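# Fill tray with good bottles, reject faulty one, shelve tray

## Task

On the conveyor at the first red stop sits a tray holding bottles, and further bottles wait on the bench. Exactly one bottle is defective: either it lacks a cap or its cap colour differs from all the others. The defective bottle goes in no tray and must finish on the bench. Every other bottle must finish upright inside the tray, and the tray must finish upright and entirely on the stand next to the conveyor. The belt acts on its own: the first red stop releases its tray once the tray is as heavy as a full one and the second red stop is empty; a tray at the second red stop stays there until lifted off. No tray departs from or arrives at a stop while any part of an arm is over the conveyor's near rail at that stop. The belt carries trays toward +y of the scene frame; the first red stop is between arm2 and arm1, the second between arm4 and arm3.

## Robot and tools

Robots. Four i2rt Big YAM arms (arm1 to arm4), each with a five-finger right hand and a wrist camera (armN_cam_wrist) on the little-finger side, aimed at the hand point about 30 degrees toward the thumb. Feet in the scene frame (metres): arm1 near (0.031, 0.345, 1.000), arm2 (-0.062, -0.288, 0.973), arm3 (-0.058, 1.891, 0.995), arm4 (-0.007, 1.241, 0.958); each foot faces its own +x, yaws are only a few degrees. Reach is about 1.07 m from the joint1 axis. The belt moves trays toward +y, so arm2/arm1 serve the first stop and arm4/arm3 the second.

Frame. One scene frame for everything: metres, origin on the floor, +z up. The hand point lies 0.045 m ahead of the palm; its +z runs along straight fingers, +y leaves the palm, +x crosses the palm away from the thumb. Joints 1, 5, 6 at 0 with the hand level and forward: palm down, thumb left. Printed hand positions can be off, more when stretched.

move. Arguments: optional keys arm1..arm4, each an object for that arm alone, plus optional cameras (list of names from the enum, or ["all"]; [] for none; omitted means none, except a call with no arm parts, which returns full state and all images). An arm's object may contain:
- joints: absolute targets keyed by name. joint1_rad -2.879..2.879 (yaw about foot, + is counter-clockwise from above), joint2_rad 0..3.141 (shoulder), joint3_rad 0..3.019 (elbow), joint4_rad -1.692..1.57 (hand pitch, + fingers up), joint5_rad -1.57..1.57 (sideways, + to arm's right), joint6_rad -2.094..2.094 (roll, + clockwise seen from behind), all radians. Hand keys hand_little, hand_ring, hand_middle, hand_index, hand_thumb_bend, hand_thumb_turn range -1..1 (+1 open/straight, -1 curled; thumb_turn -1 puts the thumb opposite the fingers). hand_force_limit -1..1 maps to roughly 0..10 N fingertip force (0..15 N thumb); hand_speed -0.96..1 (full speed from +0.48 up). Each joint moves at its own rate, so joint moves can swing wide.
- target: one list of seven numbers [x, y, z, qw, qx, qy, qz], an absolute pose of the hand point in the scene frame (metres, unit quaternion), reached along a straight line starting from hand_target. With target, joints may contain only the hand_ keys.
- speed: peak hand speed in m/s, 0.002..4.3, default 0.25; turning is capped at twice that in rad/s.
- min_time_s: 0.1..8 s, the minimum duration of this arm's joint motions.
All motions in one call start together; hand paths in a call finish together and stop after 10 s; no call exceeds 15 s. Paths ignore obstacles and other arms, and the hand may lag, wander or overshoot, especially nearly straight. Omitted joints may still be driving toward old targets.

wait: seconds 0..10, commands nothing, returns state (and cameras as in move).
zoom_image: camera name and region [x0, y0, x1, y1] in pixels of that camera's latest image (896x504, origin top-left), at most 504 by 504; only cameras in the newest images.
show_instructions: no arguments; shows the reference page(s).
finished_scene: optional scene 1; ends the scene for good, so the goal must hold with the arms idle.

Reading results. "move" lists arms that got motion; "as last shown" means no command, with status "not commanded". hand is the measured pose, hand_target the pose at the current held joint targets. "off_target": resting away from target. "time_out": a joint failed to finish; "on_its_own" shows what it still pushes toward. "joint command not followed" or "pose unreachable": a safety check is holding that arm (finger commands still run); "not_followed" means the target was dropped. hand_stopped_by gives six words for little, ring, middle, index, thumb_bend, thumb_turn: moving, target, force, stalled or fault. *_load_n are fingertip loads in N (positive pushes open); a lost grip shows as loads dropping near 0. Joint velocities are rad/s; "within noise" means still. Joint torques are drive outputs with offsets; numbers 3 and 4 wrap at ±28 N m. MOTOR HOT warns near 85 °C; OVER-TEMPERATURE FAULT drops the arm for 30-60 s, after which resend keys marked limit_stop_at_motor_heat. If a move or wait is refused or cut short by a stop, later calls in the same reply are skipped.

Gripping. A finger motor starts only when its target changes by at least 0.002, stops on reaching it or when its load hits hand_force_limit, then locks. The scene starts with force limit 0 and speed -0.8; use hand_speed about -0.94 or lower for gentle grips, and raise the force limit plus send a further-closed target to squeeze harder. Thumb turned in front wraps objects 0.035-0.065 m thick. A wrist bracket on the little-finger side sticks out 0.10 m across the palm and can strike things.

Avoid. Keep arms off the near rail while a tray must move. Never let two robots press each other, including closing fingers on another hand; the safety check does not stop hands or wrist cameras meeting. Don't drop bottles or the tray, release moving items, slam, or push hard into fixed or heavy things; anything leaving the work area ends the scene. Limit finger overload and avoid holding stretched poses long (heat). Loose objects may get an occasional small nudge.

Each tool is called after "Emit:" by a JSON object that holds its "fn" and its "kwargs".

Reference images:

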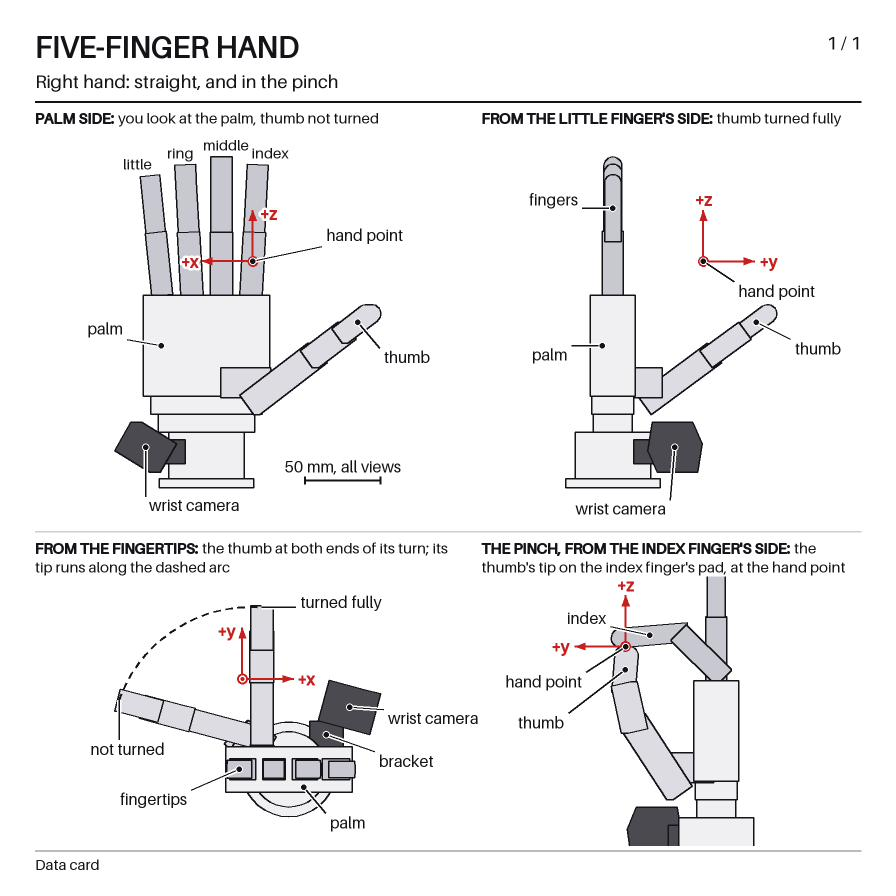

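## Session

Emit:
{"fn": "move", "kwargs": {}}

Scene clock: 0.00 s.
Joint torques (N m): no reading
Motor temperatures (°C): arm1=[27 27 29 30 27 30] | arm2=[28 32 30 29 28 31] | arm3=[27 31 28 31 28 28] | arm4=[29 31 31 28 28 31]
Heat: arm1: hottest joint4_rad 30 °C; arm2: hottest joint2_rad 32 °C; arm3: hottest joint2_rad 31 °C; arm4: hottest joint2_rad 31 °C.
Joint velocities: within noise
arm1.joint_positions: joint1_rad=-0.148 joint2_rad=+0.640 joint3_rad=+1.335 joint4_rad=-1.369 joint5_rad=+0.067 joint6_rad=-1.233 hand_little=+1.000 hand_ring=+1.000 hand_middle=+1.000 hand_index=+1.000 hand_thumb_turn=+1.000 hand_thumb_bend=+1.000 hand_force_limit=+0.000 hand_speed=-0.800
arm1.joint_status: not commanded
arm1.hand_stopped_by: target,target,target,target,target,target
arm1.little_load_n: 0.0
arm1.ring_load_n: 0.0
arm1.middle_load_n: 0.0
arm1.index_load_n: 0.0
arm1.thumb_bend_load_n: 0.0
arm1.thumb_turn_load_n: 0.0
arm1.hand: x=+0.2499 y=+0.2651 z=+1.4542 quat_wxyz=(-0.028, +0.876, -0.202, +0.437) (m; scene frame)
arm1.hand_target: x=+0.2495 y=+0.2651 z=+1.4617 quat_wxyz=(-0.029, +0.872, -0.202, +0.445) (m; scene frame)
arm1.hand_status: not commanded
arm2.joint_positions: joint1_rad=-0.119 joint2_rad=+0.621 joint3_rad=+1.450 joint4_rad=-1.171 joint5_rad=-0.011 joint6_rad=-1.284 hand_little=+1.000 hand_ring=+1.000 hand_middle=+1.000 hand_index=+1.000 hand_thumb_turn=+1.000 hand_thumb_bend=+1.000 hand_force_limit=+0.000 hand_speed=-0.800
arm2.joint_status: not commanded
arm2.hand_stopped_by: target,target,target,target,target,target
arm2.little_load_n: 0.0
arm2.ring_load_n: 0.0
arm2.middle_load_n: 0.0
arm2.index_load_n: 0.0
arm2.thumb_bend_load_n: 0.0
arm2.thumb_turn_load_n: 0.0
arm2.hand: x=+0.1698 y=-0.3867 z=+1.5273 quat_wxyz=(-0.024, +0.792, -0.200, +0.577) (m; scene frame)
arm2.hand_target: x=+0.1677 y=-0.3862 z=+1.5386 quat_wxyz=(-0.024, +0.784, -0.198, +0.587) (m; scene frame)
arm2.hand_status: not commanded
arm3.joint_positions: joint1_rad=+0.072 joint2_rad=+0.643 joint3_rad=+1.371 joint4_rad=-1.301 joint5_rad=+0.086 joint6_rad=-1.361 hand_little=+1.000 hand_ring=+1.000 hand_middle=+1.000 hand_index=+1.000 hand_thumb_turn=+1.000 hand_thumb_bend=+1.000 hand_force_limit=+0.000 hand_speed=-0.800
arm3.joint_status: not commanded
arm3.hand_stopped_by: target,target,target,target,target,target
arm3.little_load_n: 0.0
arm3.ring_load_n: 0.0
arm3.middle_load_n: 0.0
arm3.index_load_n: 0.0
arm3.thumb_bend_load_n: 0.0
arm3.thumb_turn_load_n: 0.0
arm3.hand: x=+0.1802 y=+1.8203 z=+1.4849 quat_wxyz=(-0.002, +0.868, -0.121, +0.482) (m; scene frame)
arm3.hand_target: x=+0.1796 y=+1.8204 z=+1.4963 quat_wxyz=(-0.004, +0.861, -0.121, +0.494) (m; scene frame)
arm3.hand_status: not commanded
arm4.joint_positions: joint1_rad=+0.175 joint2_rad=+0.554 joint3_rad=+1.417 joint4_rad=-1.265 joint5_rad=+0.099 joint6_rad=-1.248 hand_little=+1.000 hand_ring=+1.000 hand_middle=+1.000 hand_index=+1.000 hand_thumb_turn=+1.000 hand_thumb_bend=+1.000 hand_force_limit=+0.000 hand_speed=-0.800
arm4.joint_status: not commanded
arm4.hand_stopped_by: target,target,target,target,target,target
arm4.little_load_n: 0.0
arm4.ring_load_n: 0.0
arm4.middle_load_n: 0.0
arm4.index_load_n: 0.0
arm4.thumb_bend_load_n: 0.0
arm4.thumb_turn_load_n: 0.0
arm4.hand: x=+0.2094 y=+1.2313 z=+1.4892 quat_wxyz=(-0.121, +0.832, -0.050, +0.540) (m; scene frame)
arm4.hand_target: x=+0.2070 y=+1.2307 z=+1.4962 quat_wxyz=(-0.123, +0.827, -0.051, +0.546) (m; scene frame)
arm4.hand_status: not commanded
pictures: arm1_cam_wrist, arm2_cam_wrist, arm3_cam_wrist, arm4_cam_wrist, cam_side1, cam_stand, cam_stand_across, cam_stand_end, cam_stand_low, cam_station1, cam_stock

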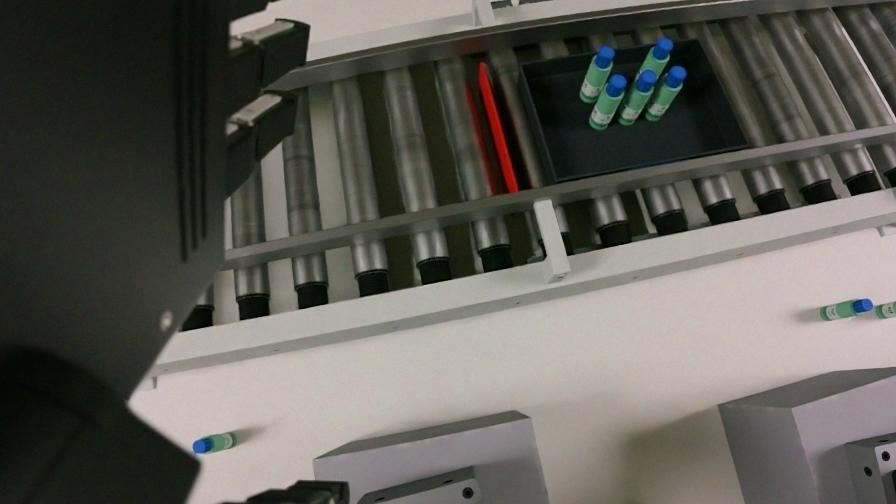

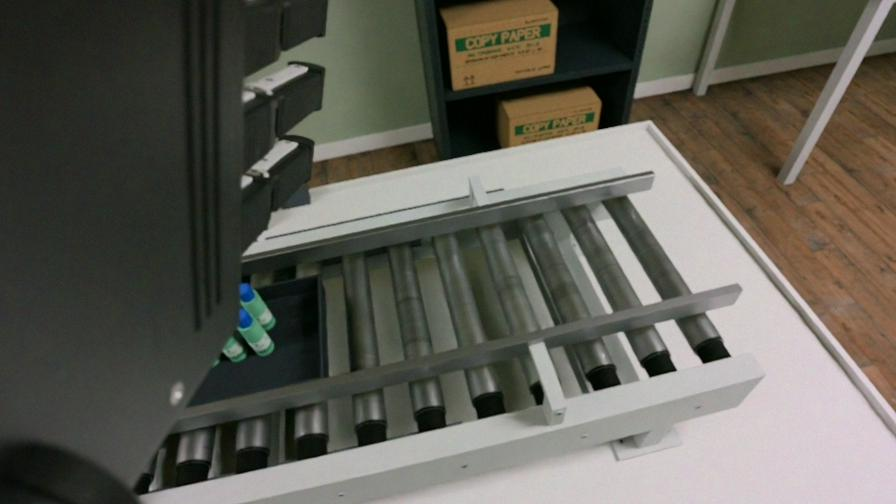

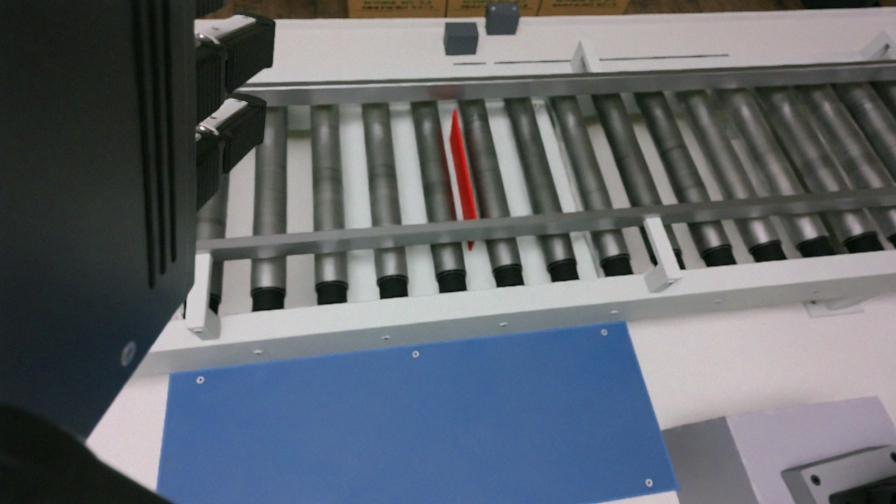

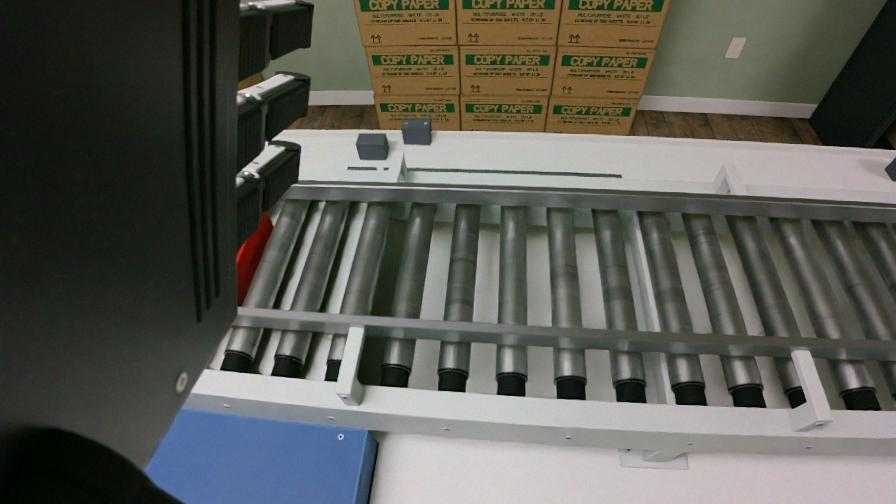

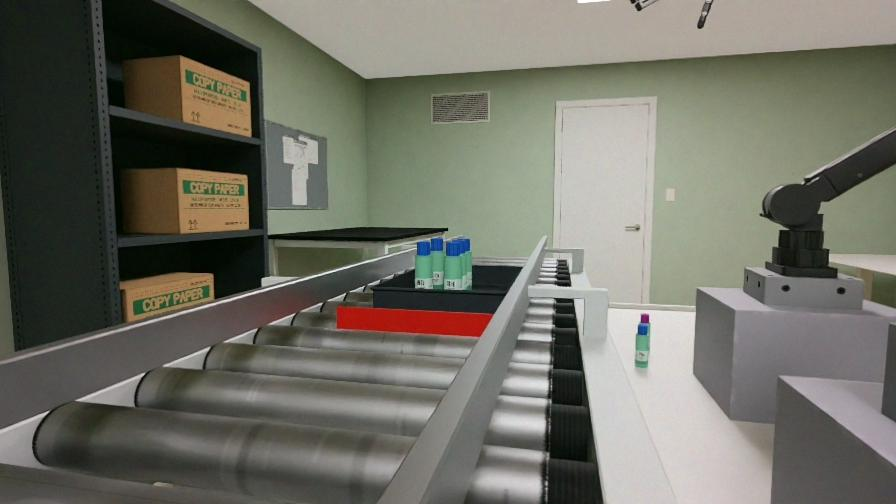

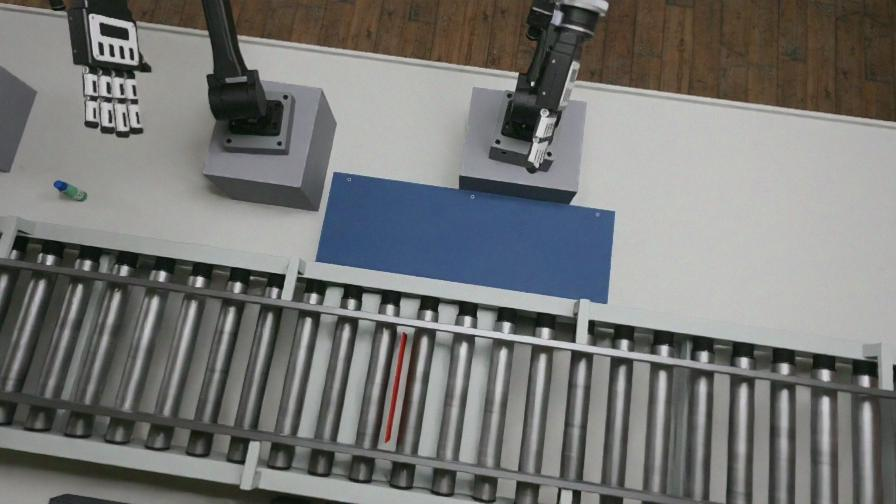

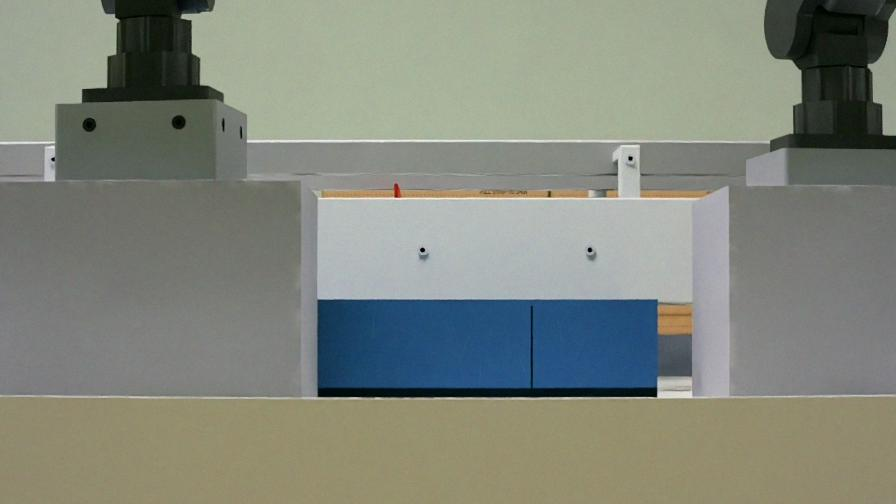

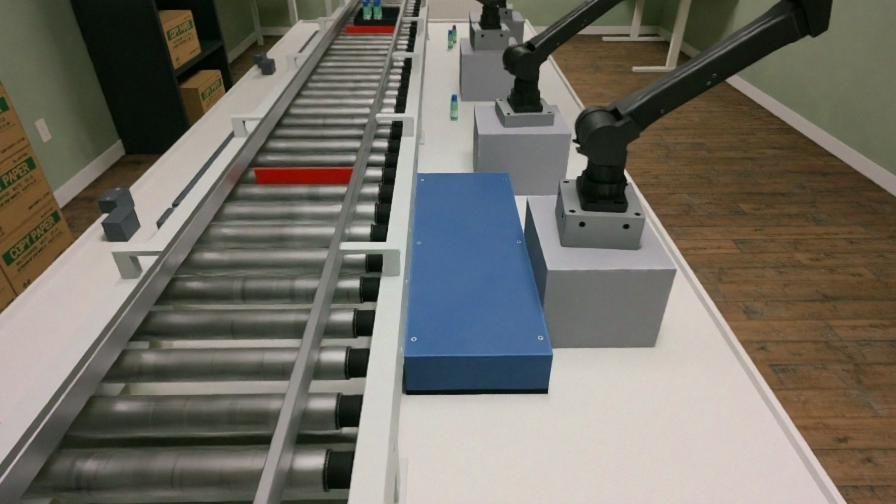

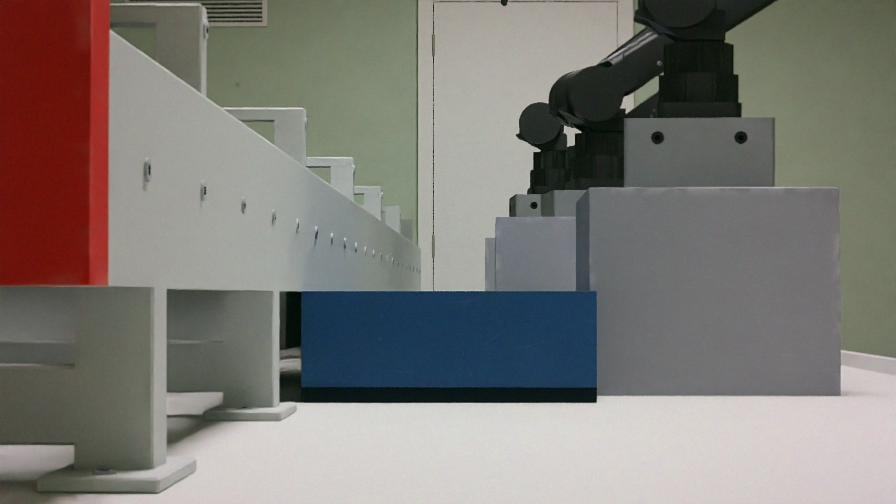

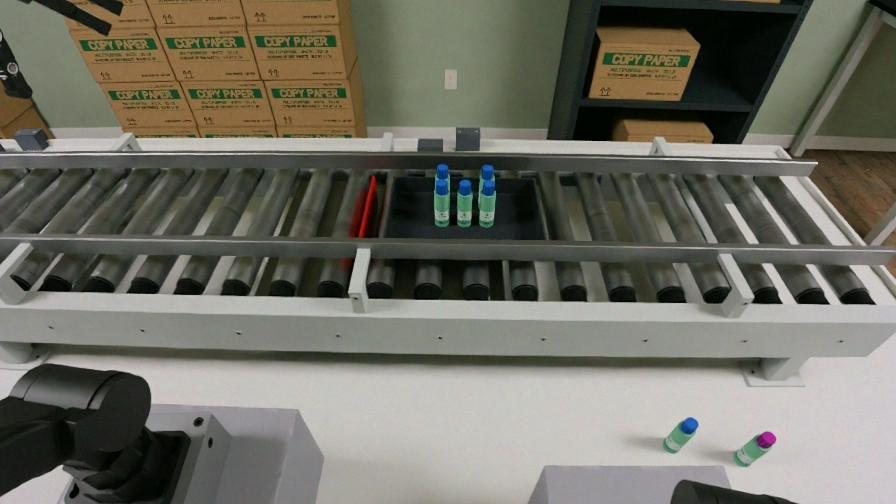

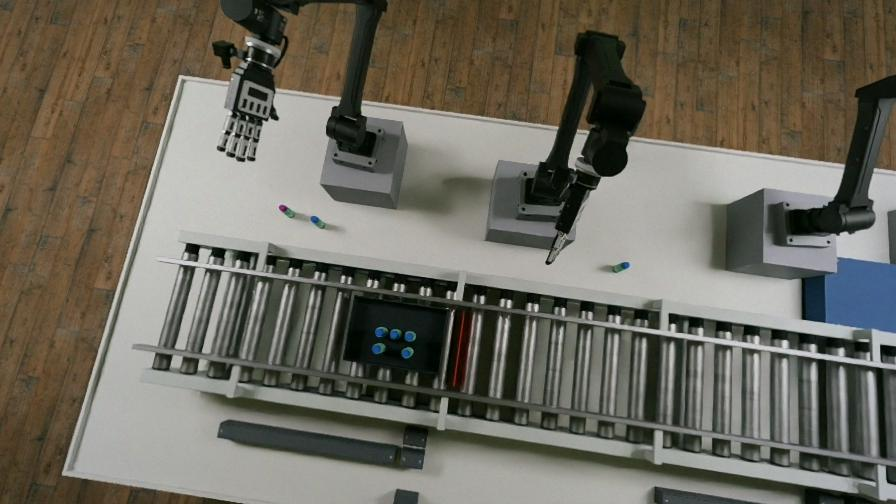

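Emit:
{"fn": "zoom_image", "kwargs": {"camera": "cam_station1", "region": [340, 140, 600, 300]}}

Emit:
{"fn": "zoom_image", "kwargs": {"camera": "cam_stock", "region": [320, 270, 500, 400]}}

Emit:
{"fn": "zoom_image", "kwargs": {"camera": "cam_side1", "region": [320, 200, 700, 400]}}

Emit:
{"fn": "zoom_image", "kwargs": {"camera": "cam_station1", "region": [620, 390, 820, 490]}}

Emit:
{"fn": "zoom_image", "kwargs": {"camera": "arm1_cam_wrist", "region": [480, 0, 780, 200]}}

Scaled by 1.938.

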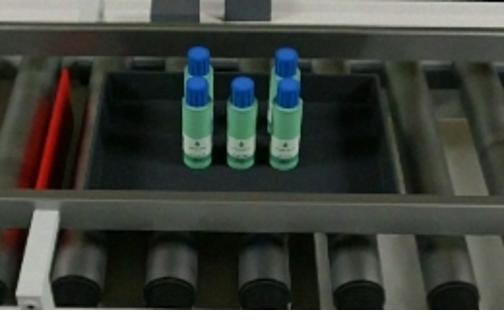

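Scaled by 2.800.

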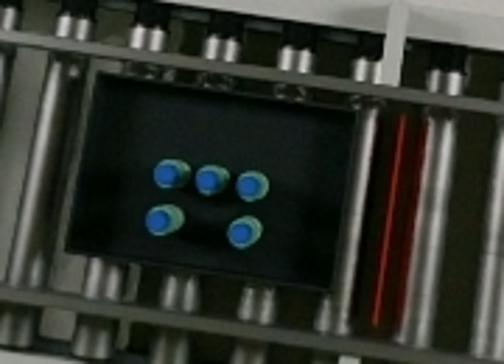

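Scaled by 1.326.

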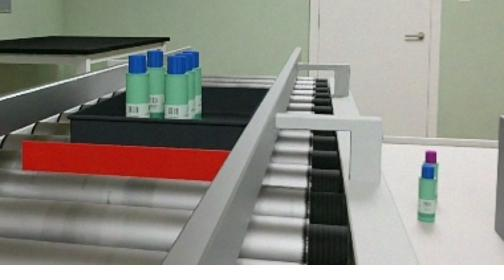

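Scaled by 2.520.

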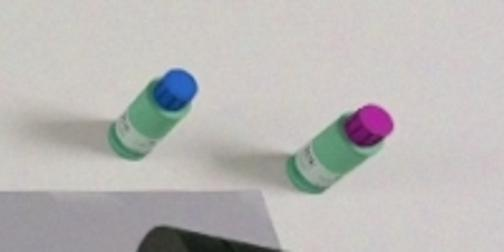

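Scaled by 1.680.

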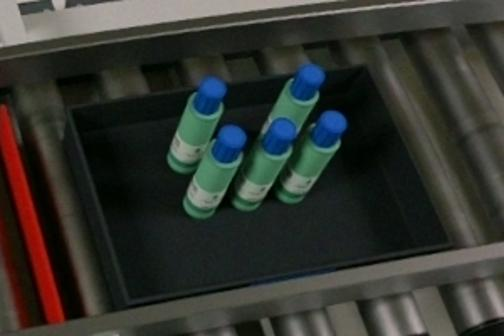

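Emit:
{"fn": "zoom_image", "kwargs": {"camera": "arm1_cam_wrist", "region": [600, 130, 740, 190]}}

Emit:
{"fn": "zoom_image", "kwargs": {"camera": "cam_stock", "region": [260, 190, 360, 240]}}

Emit:
{"fn": "zoom_image", "kwargs": {"camera": "cam_stock", "region": [590, 245, 660, 285]}}

Emit:
{"fn": "zoom_image", "kwargs": {"camera": "arm1_cam_wrist", "region": [796, 280, 896, 340]}}

Emit:
{"fn": "zoom_image", "kwargs": {"camera": "arm1_cam_wrist", "region": [170, 410, 270, 470]}}

Emit:
{"fn": "zoom_image", "kwargs": {"camera": "cam_stand", "region": [30, 160, 130, 220]}}

Scaled by 3.600.

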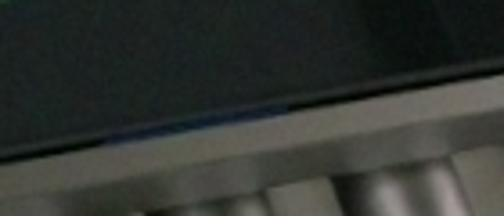

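Scaled by 5.040.

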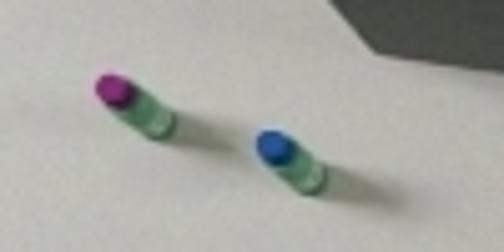

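Scaled by 7.200.

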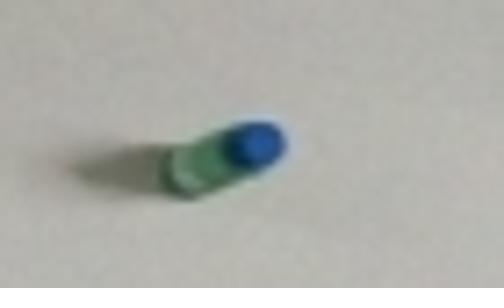

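Scaled by 5.040.

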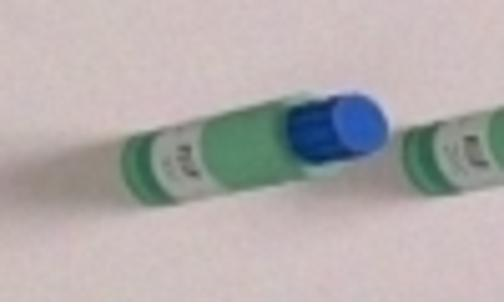

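Scaled by 5.040.

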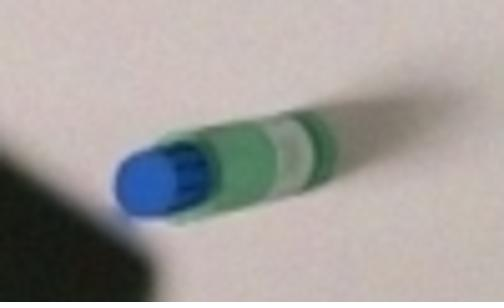

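Scaled by 5.040.

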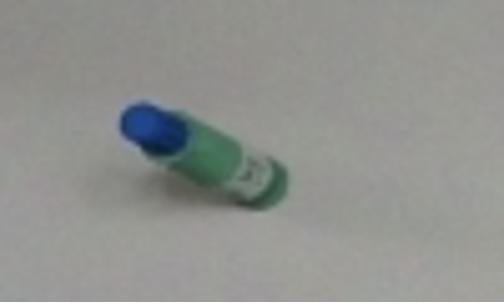

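Emit:
{"fn": "move", "kwargs": {"arm1": {"target": [0.172, 0.699, 1.0, 0, 0.9659, -0.2588, 0], "speed": 0.35, "joints": {"hand_speed": 0.2, "hand_thumb_turn": -1, "hand_ring": -1, "hand_little": -1}}, "arm2": {"target": [0.172, -0.456, 1.0, 0, 0.9659, -0.2588, 0], "speed": 0.35, "joints": {"hand_speed": 0.2, "hand_thumb_turn": -1, "hand_ring": -1, "hand_little": -1}}, "cameras": ["arm1_cam_wrist", "arm2_cam_wrist", "cam_stock", "cam_station1", "cam_side1"]}}

Scene clock: 69.73 s.
Joint torques (N m): arm1=[0.56 -12.04 9.72 0.34 -0.09 0.07] | arm2=[-1.38 -6.53 7.31 0.62 0.11 -0.09] | arm3=[0.38 2.08 9.13 1.36 -0.02 0.02] | arm4=[-0.38 3.84 9.16 1.7 0 -0.08]
Motor temperatures (°C): arm1=[27 27 33 30 27 29] | arm2=[28 32 33 29 28 31] | arm3=[27 31 33 32 28 28] | arm4=[29 31 37 28 28 31]
Heat: arm1: hottest joint3_rad 33 °C; arm2: hottest joint3_rad 33 °C; arm3: hottest joint3_rad 33 °C; arm4: hottest joint3_rad 37 °C.
move: arm1 off_target; arm2 done
Joint velocities: within noise
arm1.joint_positions: joint1_rad=+1.022 joint2_rad=+1.678 joint3_rad=+1.006 joint4_rad=-0.931 joint5_rad=-0.003 joint6_rad=+0.039 hand_little=-1.000 hand_ring=-1.000 hand_middle=+1.000 hand_index=+1.000 hand_thumb_turn=-1.000 hand_thumb_bend=+1.000 hand_force_limit=+0.000 hand_speed=+0.200
arm1.joint_status: all done
arm1.hand_stopped_by: target,target,target,target,target,target
arm1.little_load_n: 0.0
arm1.ring_load_n: 0.0
arm1.middle_load_n: 0.0
arm1.index_load_n: 0.0
arm1.thumb_bend_load_n: 0.0
arm1.thumb_turn_load_n: 0.0
arm1.hand: x=+0.1689 y=+0.6807 z=+0.9987 quat_wxyz=(+0.012, +0.966, -0.257, -0.002)
arm1.hand_target: x=+0.1718 y=+0.6985 z=+1.0003 quat_wxyz=(+0.000, +0.966, -0.259, +0.000)
arm1.hand_status: off_target (0.019 m and 1.5 deg from the pose sent, 0.633 m and 52.1 deg at the start)
arm2.joint_positions: joint1_rad=-0.315 joint2_rad=+1.350 joint3_rad=+0.735 joint4_rad=-0.971 joint5_rad=-0.004 joint6_rad=-1.460 hand_little=-1.000 hand_ring=-1.000 hand_middle=+1.000 hand_index=+1.000 hand_thumb_turn=-1.000 hand_thumb_bend=+1.000 hand_force_limit=+0.000 hand_speed=+0.200
arm2.joint_status: all done
arm2.hand_stopped_by: target,target,target,target,target,target
arm2.little_load_n: 0.0
arm2.ring_load_n: 0.0
arm2.middle_load_n: 0.5
arm2.index_load_n: 0.0
arm2.thumb_bend_load_n: 0.0
arm2.thumb_turn_load_n: 0.0
arm2.hand: x=+0.1677 y=-0.4499 z=+1.0008 quat_wxyz=(-0.003, +0.966, -0.259, -0.006)
arm2.hand_target: x=+0.1719 y=-0.4558 z=+1.0001 quat_wxyz=(+0.000, +0.966, -0.259, +0.000)
arm2.hand_status: done (0.007 m and 0.7 deg from the pose sent, 0.532 m and 70.5 deg at the start)
arm3, arm4: as last shown
pictures: arm1_cam_wrist, arm2_cam_wrist, cam_side1, cam_station1, cam_stock
arm1_cam_wrist: T_world_to_cam=[[-0.24334, -0.9697, 0.02172, 0.67997], [-0.80809, 0.21507, 0.54839, -0.56468], [-0.53645, 0.1159, -0.83594, 0.96322]] pos_world=[0.22587, 0.66918, 1.10009]
arm2_cam_wrist: T_world_to_cam=[[-0.3022, -0.95121, -0.06226, -0.30727], [-0.84438, 0.23681, 0.48057, -0.22472], [-0.44238, 0.1978, -0.87474, 1.15674]] pos_world=[0.22911, -0.46786, 1.10072]

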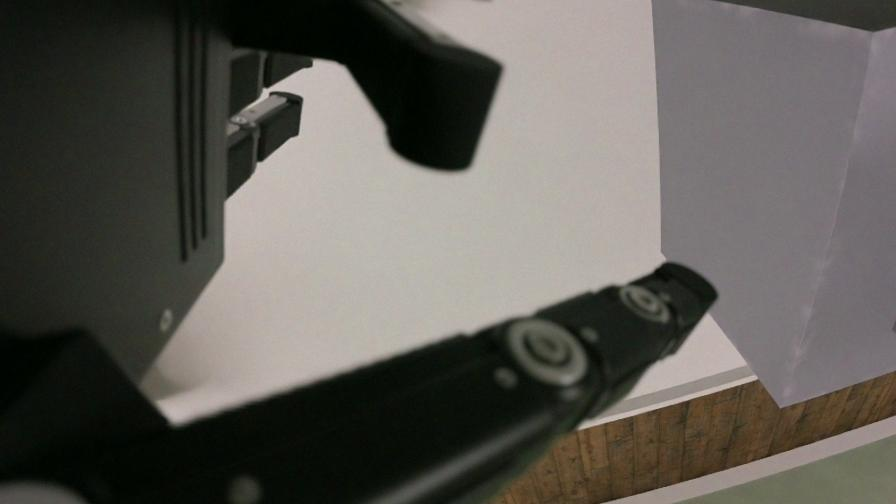

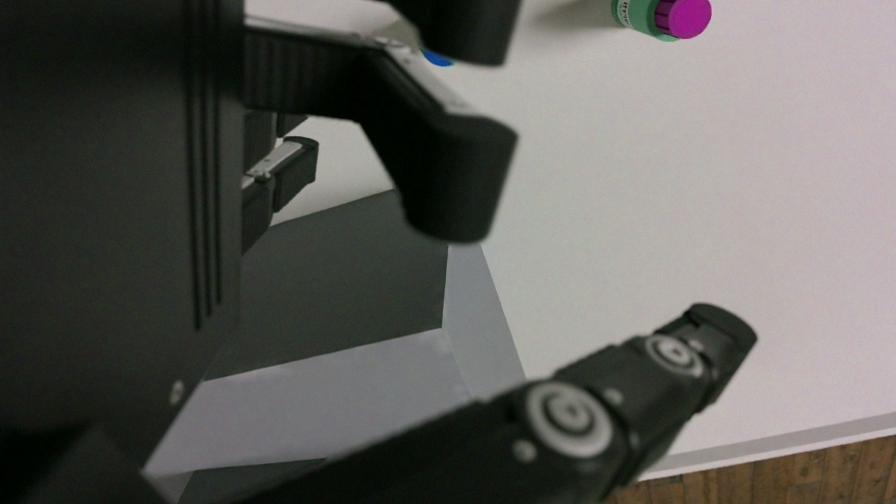

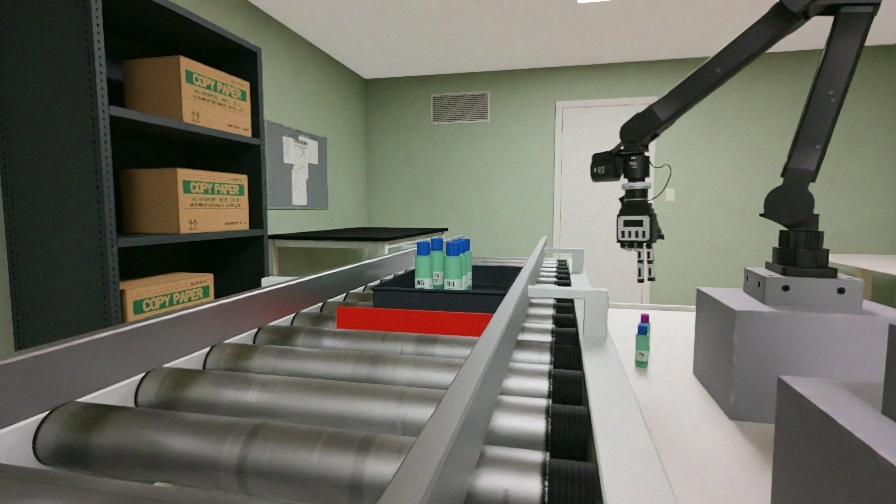

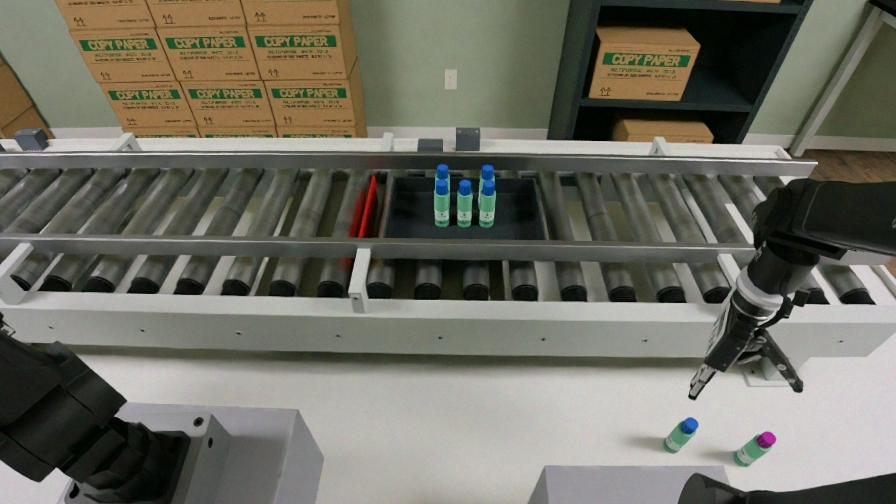

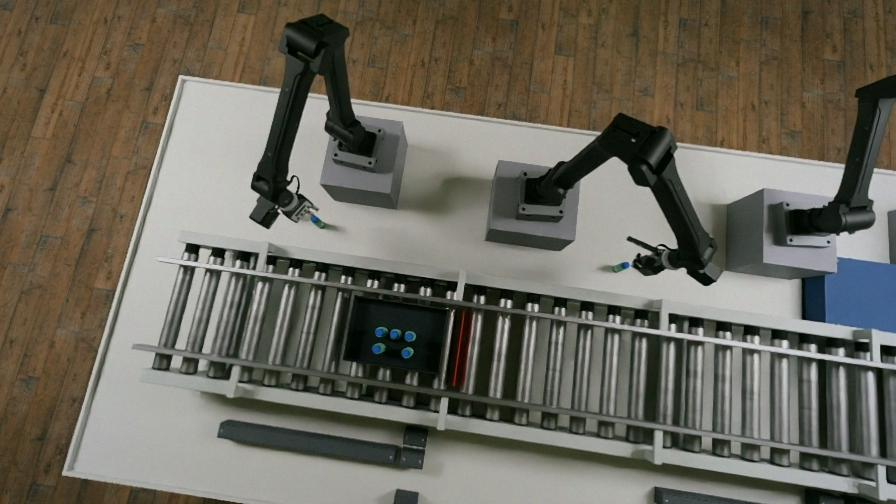

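Emit:
{"fn": "move", "kwargs": {"arm1": {"target": [0.175, 0.712, 0.95, 0, 0.9659, -0.2588, 0], "speed": 0.2, "joints": {"hand_ring": 1, "hand_little": 1}}, "arm2": {"target": [0.178, -0.460, 0.95, 0, 0.9659, -0.2588, 0], "speed": 0.2, "joints": {"hand_ring": 1, "hand_little": 1}}, "cameras": ["arm1_cam_wrist", "arm2_cam_wrist", "cam_stock"]}}

Scene clock: 77.83 s.
Joint torques (N m): arm1=[0.85 -13.51 8.98 0.34 -0.08 0.09] | arm2=[-1.44 -7.36 5.67 0.79 0.08 -0.1] | arm3=[0.38 2.08 9.13 1.36 -0.02 0.01] | arm4=[-0.44 3.84 9.16 1.72 0 -0.08]
Motor temperatures (°C): arm1=[27 27 33 30 27 29] | arm2=[28 32 34 29 28 31] | arm3=[27 31 33 32 28 28] | arm4=[29 31 37 28 28 31]
Heat: arm1: hottest joint3_rad 33 °C; arm2: hottest joint3_rad 34 °C; arm3: hottest joint3_rad 33 °C; arm4: hottest joint3_rad 37 °C.
move: arm1 off_target; arm2 done
Joint velocities: within noise
arm1.joint_positions: joint1_rad=+1.030 joint2_rad=+1.797 joint3_rad=+1.006 joint4_rad=-0.814 joint5_rad=-0.003 joint6_rad=+0.047 hand_little=+1.000 hand_ring=+1.000 hand_middle=+1.000 hand_index=+1.000 hand_thumb_turn=-1.000 hand_thumb_bend=+1.000 hand_force_limit=+0.000 hand_speed=+0.200
arm1.joint_status: all done
arm1.hand_stopped_by: target,target,target,target,target,target
arm1.little_load_n: 0.0
arm1.ring_load_n: 0.0
arm1.middle_load_n: 0.0
arm1.index_load_n: 0.0
arm1.thumb_bend_load_n: 0.0
arm1.thumb_turn_load_n: 0.0
arm1.hand: x=+0.1720 y=+0.6935 z=+0.9497 quat_wxyz=(+0.013, +0.966, -0.257, -0.002)
arm1.hand_target: x=+0.1747 y=+0.7115 z=+0.9504 quat_wxyz=(+0.000, +0.966, -0.259, +0.000)
arm1.hand_status: off_target (0.019 m and 1.5 deg from the pose sent, 0.058 m and 1.4 deg at the start)
arm2.joint_positions: joint1_rad=-0.319 joint2_rad=+1.473 joint3_rad=+0.704 joint4_rad=-0.805 joint5_rad=-0.004 joint6_rad=-1.463 hand_little=+1.000 hand_ring=+1.000 hand_middle=+1.000 hand_index=+1.000 hand_thumb_turn=-1.000 hand_thumb_bend=+1.000 hand_force_limit=+0.000 hand_speed=+0.200
arm2.joint_status: all done
arm2.hand_stopped_by: target,target,target,target,target,target
arm2.little_load_n: 0.0
arm2.ring_load_n: 0.0
arm2.middle_load_n: 0.0
arm2.index_load_n: 0.0
arm2.thumb_bend_load_n: 0.0
arm2.thumb_turn_load_n: 0.0
arm2.hand: x=+0.1794 y=-0.4564 z=+0.9542 quat_wxyz=(-0.001, +0.966, -0.259, +0.000)
arm2.hand_target: x=+0.1779 y=-0.4598 z=+0.9501 quat_wxyz=(+0.000, +0.966, -0.259, +0.000)
arm2.hand_status: done (0.006 m and 0.2 deg from the pose sent, 0.053 m and 0.7 deg at the start)
arm3, arm4: as last shown
arm3.little_load_n: -0.5
arm4.ring_load_n: 0.5
arm1_cam_wrist: T_world_to_cam=[[-0.24329, -0.96968, 0.0229, 0.69304], [-0.80797, 0.21566, 0.54834, -0.53845], [-0.53665, 0.1149, -0.83595, 0.92316]] pos_world=[0.22897, 0.68208, 1.05109]
arm2_cam_wrist: T_world_to_cam=[[-0.30147, -0.95155, -0.0606, -0.31467], [-0.84984, 0.23934, 0.46957, -0.17817], [-0.43231, 0.19307, -0.88081, 1.12435]] pos_world=[0.23978, -0.47385, 1.05494]

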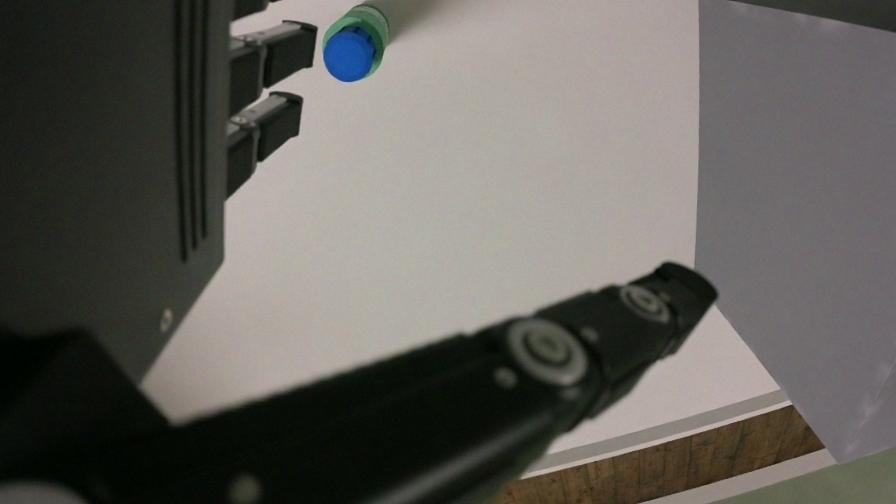

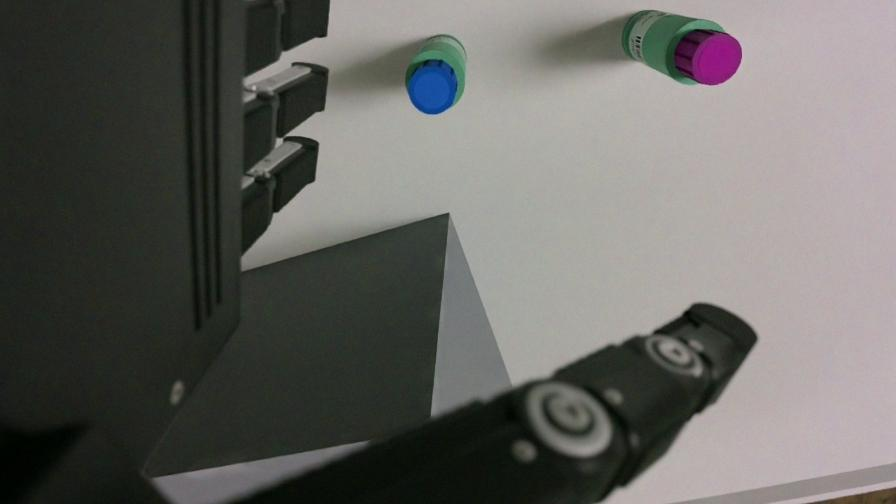

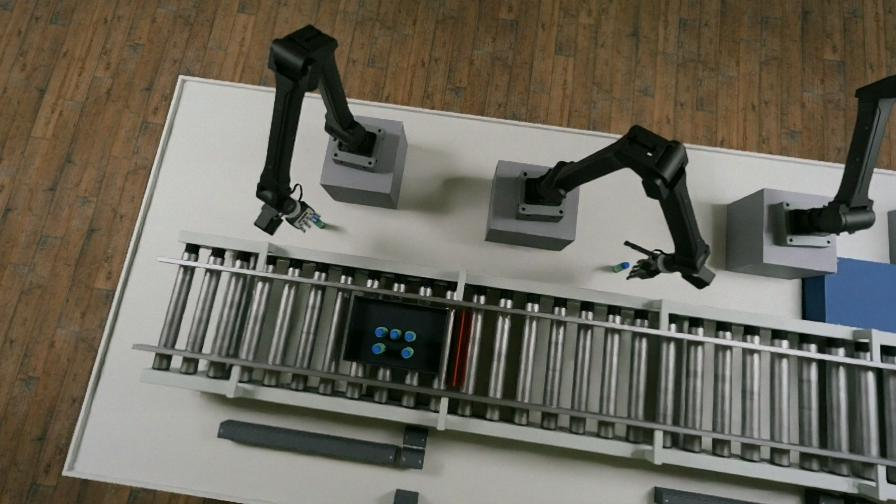

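Emit:
{"fn": "move", "kwargs": {"arm1": {"target": [0.1816, 0.730, 0.86, 0, 0.9659, -0.2588, 0], "speed": 0.2}, "arm2": {"target": [0.1845, -0.466, 0.86, 0, 0.9659, -0.2588, 0], "speed": 0.2}, "cameras": ["arm1_cam_wrist", "arm2_cam_wrist", "cam_side1"]}}

Scene clock: 87.80 s.
Joint torques (N m): arm1=[0.15 -14.74 7.01 0.29 -0.08 0.11] | arm2=[-1.26 -8.64 4.1 0.65 0.09 -0.11] | arm3=[0.38 2.14 9.11 1.37 -0.02 0.01] | arm4=[-0.32 3.84 9.17 1.7 0 -0.08]
Motor temperatures (°C): arm1=[27 28 34 30 27 29] | arm2=[28 32 33 29 28 31] | arm3=[27 31 34 32 28 28] | arm4=[29 31 37 28 28 31]
Heat: arm1: hottest joint3_rad 34 °C; arm2: hottest joint3_rad 33 °C; arm3: hottest joint3_rad 34 °C; arm4: hottest joint3_rad 37 °C.
move: arm1 off_target; arm2 done
Joint velocities: within noise
arm1.joint_positions: joint1_rad=+1.036 joint2_rad=+2.019 joint3_rad=+1.047 joint4_rad=-0.623 joint5_rad=-0.003 joint6_rad=+0.053 hand_little=+1.000 hand_ring=+1.000 hand_middle=+1.000 hand_index=+1.000 hand_thumb_turn=-1.000 hand_thumb_bend=+1.000 hand_force_limit=+0.000 hand_speed=+0.200
arm1.joint_status: not commanded
arm1.hand_stopped_by: target,target,target,target,target,target
arm1.little_load_n: 0.0
arm1.ring_load_n: 0.0
arm1.middle_load_n: 0.0
arm1.index_load_n: 0.0
arm1.thumb_bend_load_n: -0.5
arm1.thumb_turn_load_n: 0.0
arm1.hand: x=+0.1812 y=+0.7157 z=+0.8634 quat_wxyz=(+0.008, +0.966, -0.258, -0.001)
arm1.hand_target: x=+0.1816 y=+0.7298 z=+0.8603 quat_wxyz=(+0.000, +0.966, -0.259, +0.000)
arm1.hand_status: off_target (0.015 m and 1.0 deg from the pose sent, 0.097 m and 1.5 deg at the start)
arm2.joint_positions: joint1_rad=-0.327 joint2_rad=+1.736 joint3_rad=+0.667 joint4_rad=-0.507 joint5_rad=-0.004 joint6_rad=-1.471 hand_little=+1.000 hand_ring=+1.000 hand_middle=+1.000 hand_index=+1.000 hand_thumb_turn=-1.000 hand_thumb_bend=+1.000 hand_force_limit=+0.000 hand_speed=+0.200
arm2.joint_status: not commanded
arm2.hand_stopped_by: target,target,target,target,target,target
arm2.little_load_n: 0.0
arm2.ring_load_n: 0.0
arm2.middle_load_n: 0.0
arm2.index_load_n: 0.0
arm2.thumb_bend_load_n: 0.0
arm2.thumb_turn_load_n: 0.0
arm2.hand: x=+0.1847 y=-0.4619 z=+0.8636 quat_wxyz=(-0.002, +0.966, -0.259, -0.001)
arm2.hand_target: x=+0.1845 y=-0.4660 z=+0.8601 quat_wxyz=(+0.000, +0.966, -0.259, +0.000)
arm2.hand_status: done (0.005 m and 0.3 deg from the pose sent, 0.095 m and 0.2 deg at the start)
arm3, arm4: as last shown
arm3.little_load_n: 0.0
arm3.ring_load_n: -0.5
arm4.ring_load_n: 0.0
arm1_cam_wrist: T_world_to_cam=[[-0.2437, -0.96976, 0.01369, 0.72689], [-0.81035, 0.21136, 0.54649, -0.48341], [-0.53286, 0.12208, -0.83735, 0.84872]] pos_world=[0.23766, 0.70346, 0.96491]
arm2_cam_wrist: T_world_to_cam=[[-0.30199, -0.95136, -0.06101, -0.32324], [-0.84826, 0.23896, 0.4726, -0.13296], [-0.43503, 0.19447, -0.87916, 1.04749]] pos_world=[0.24529, -0.47946, 0.96403]

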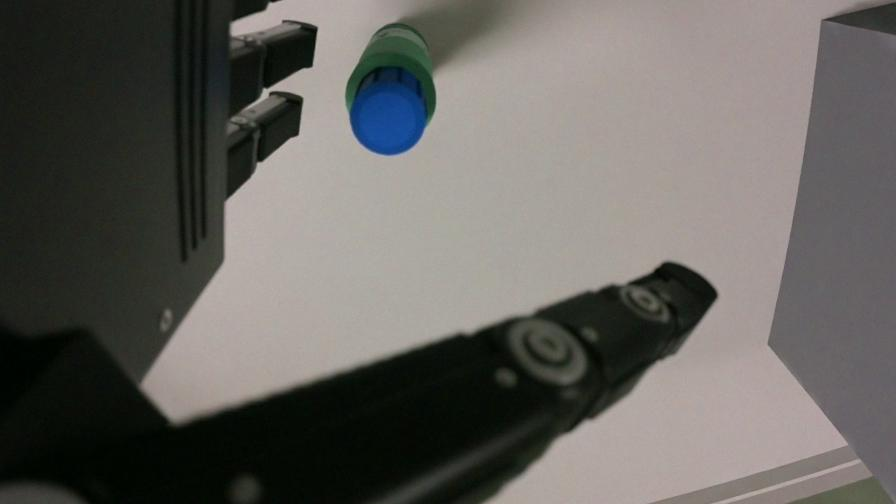

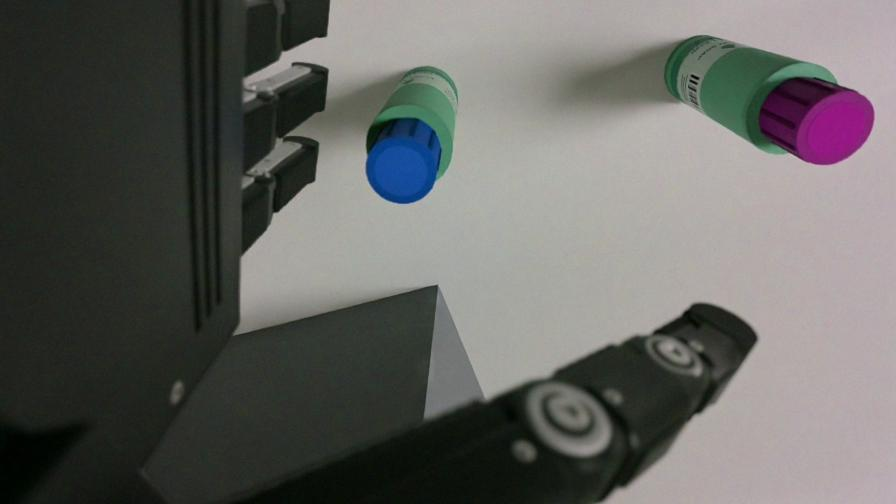

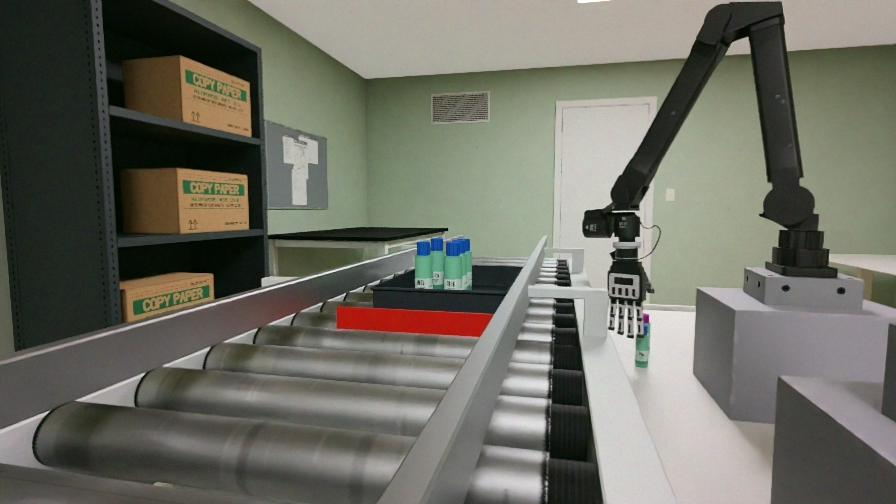

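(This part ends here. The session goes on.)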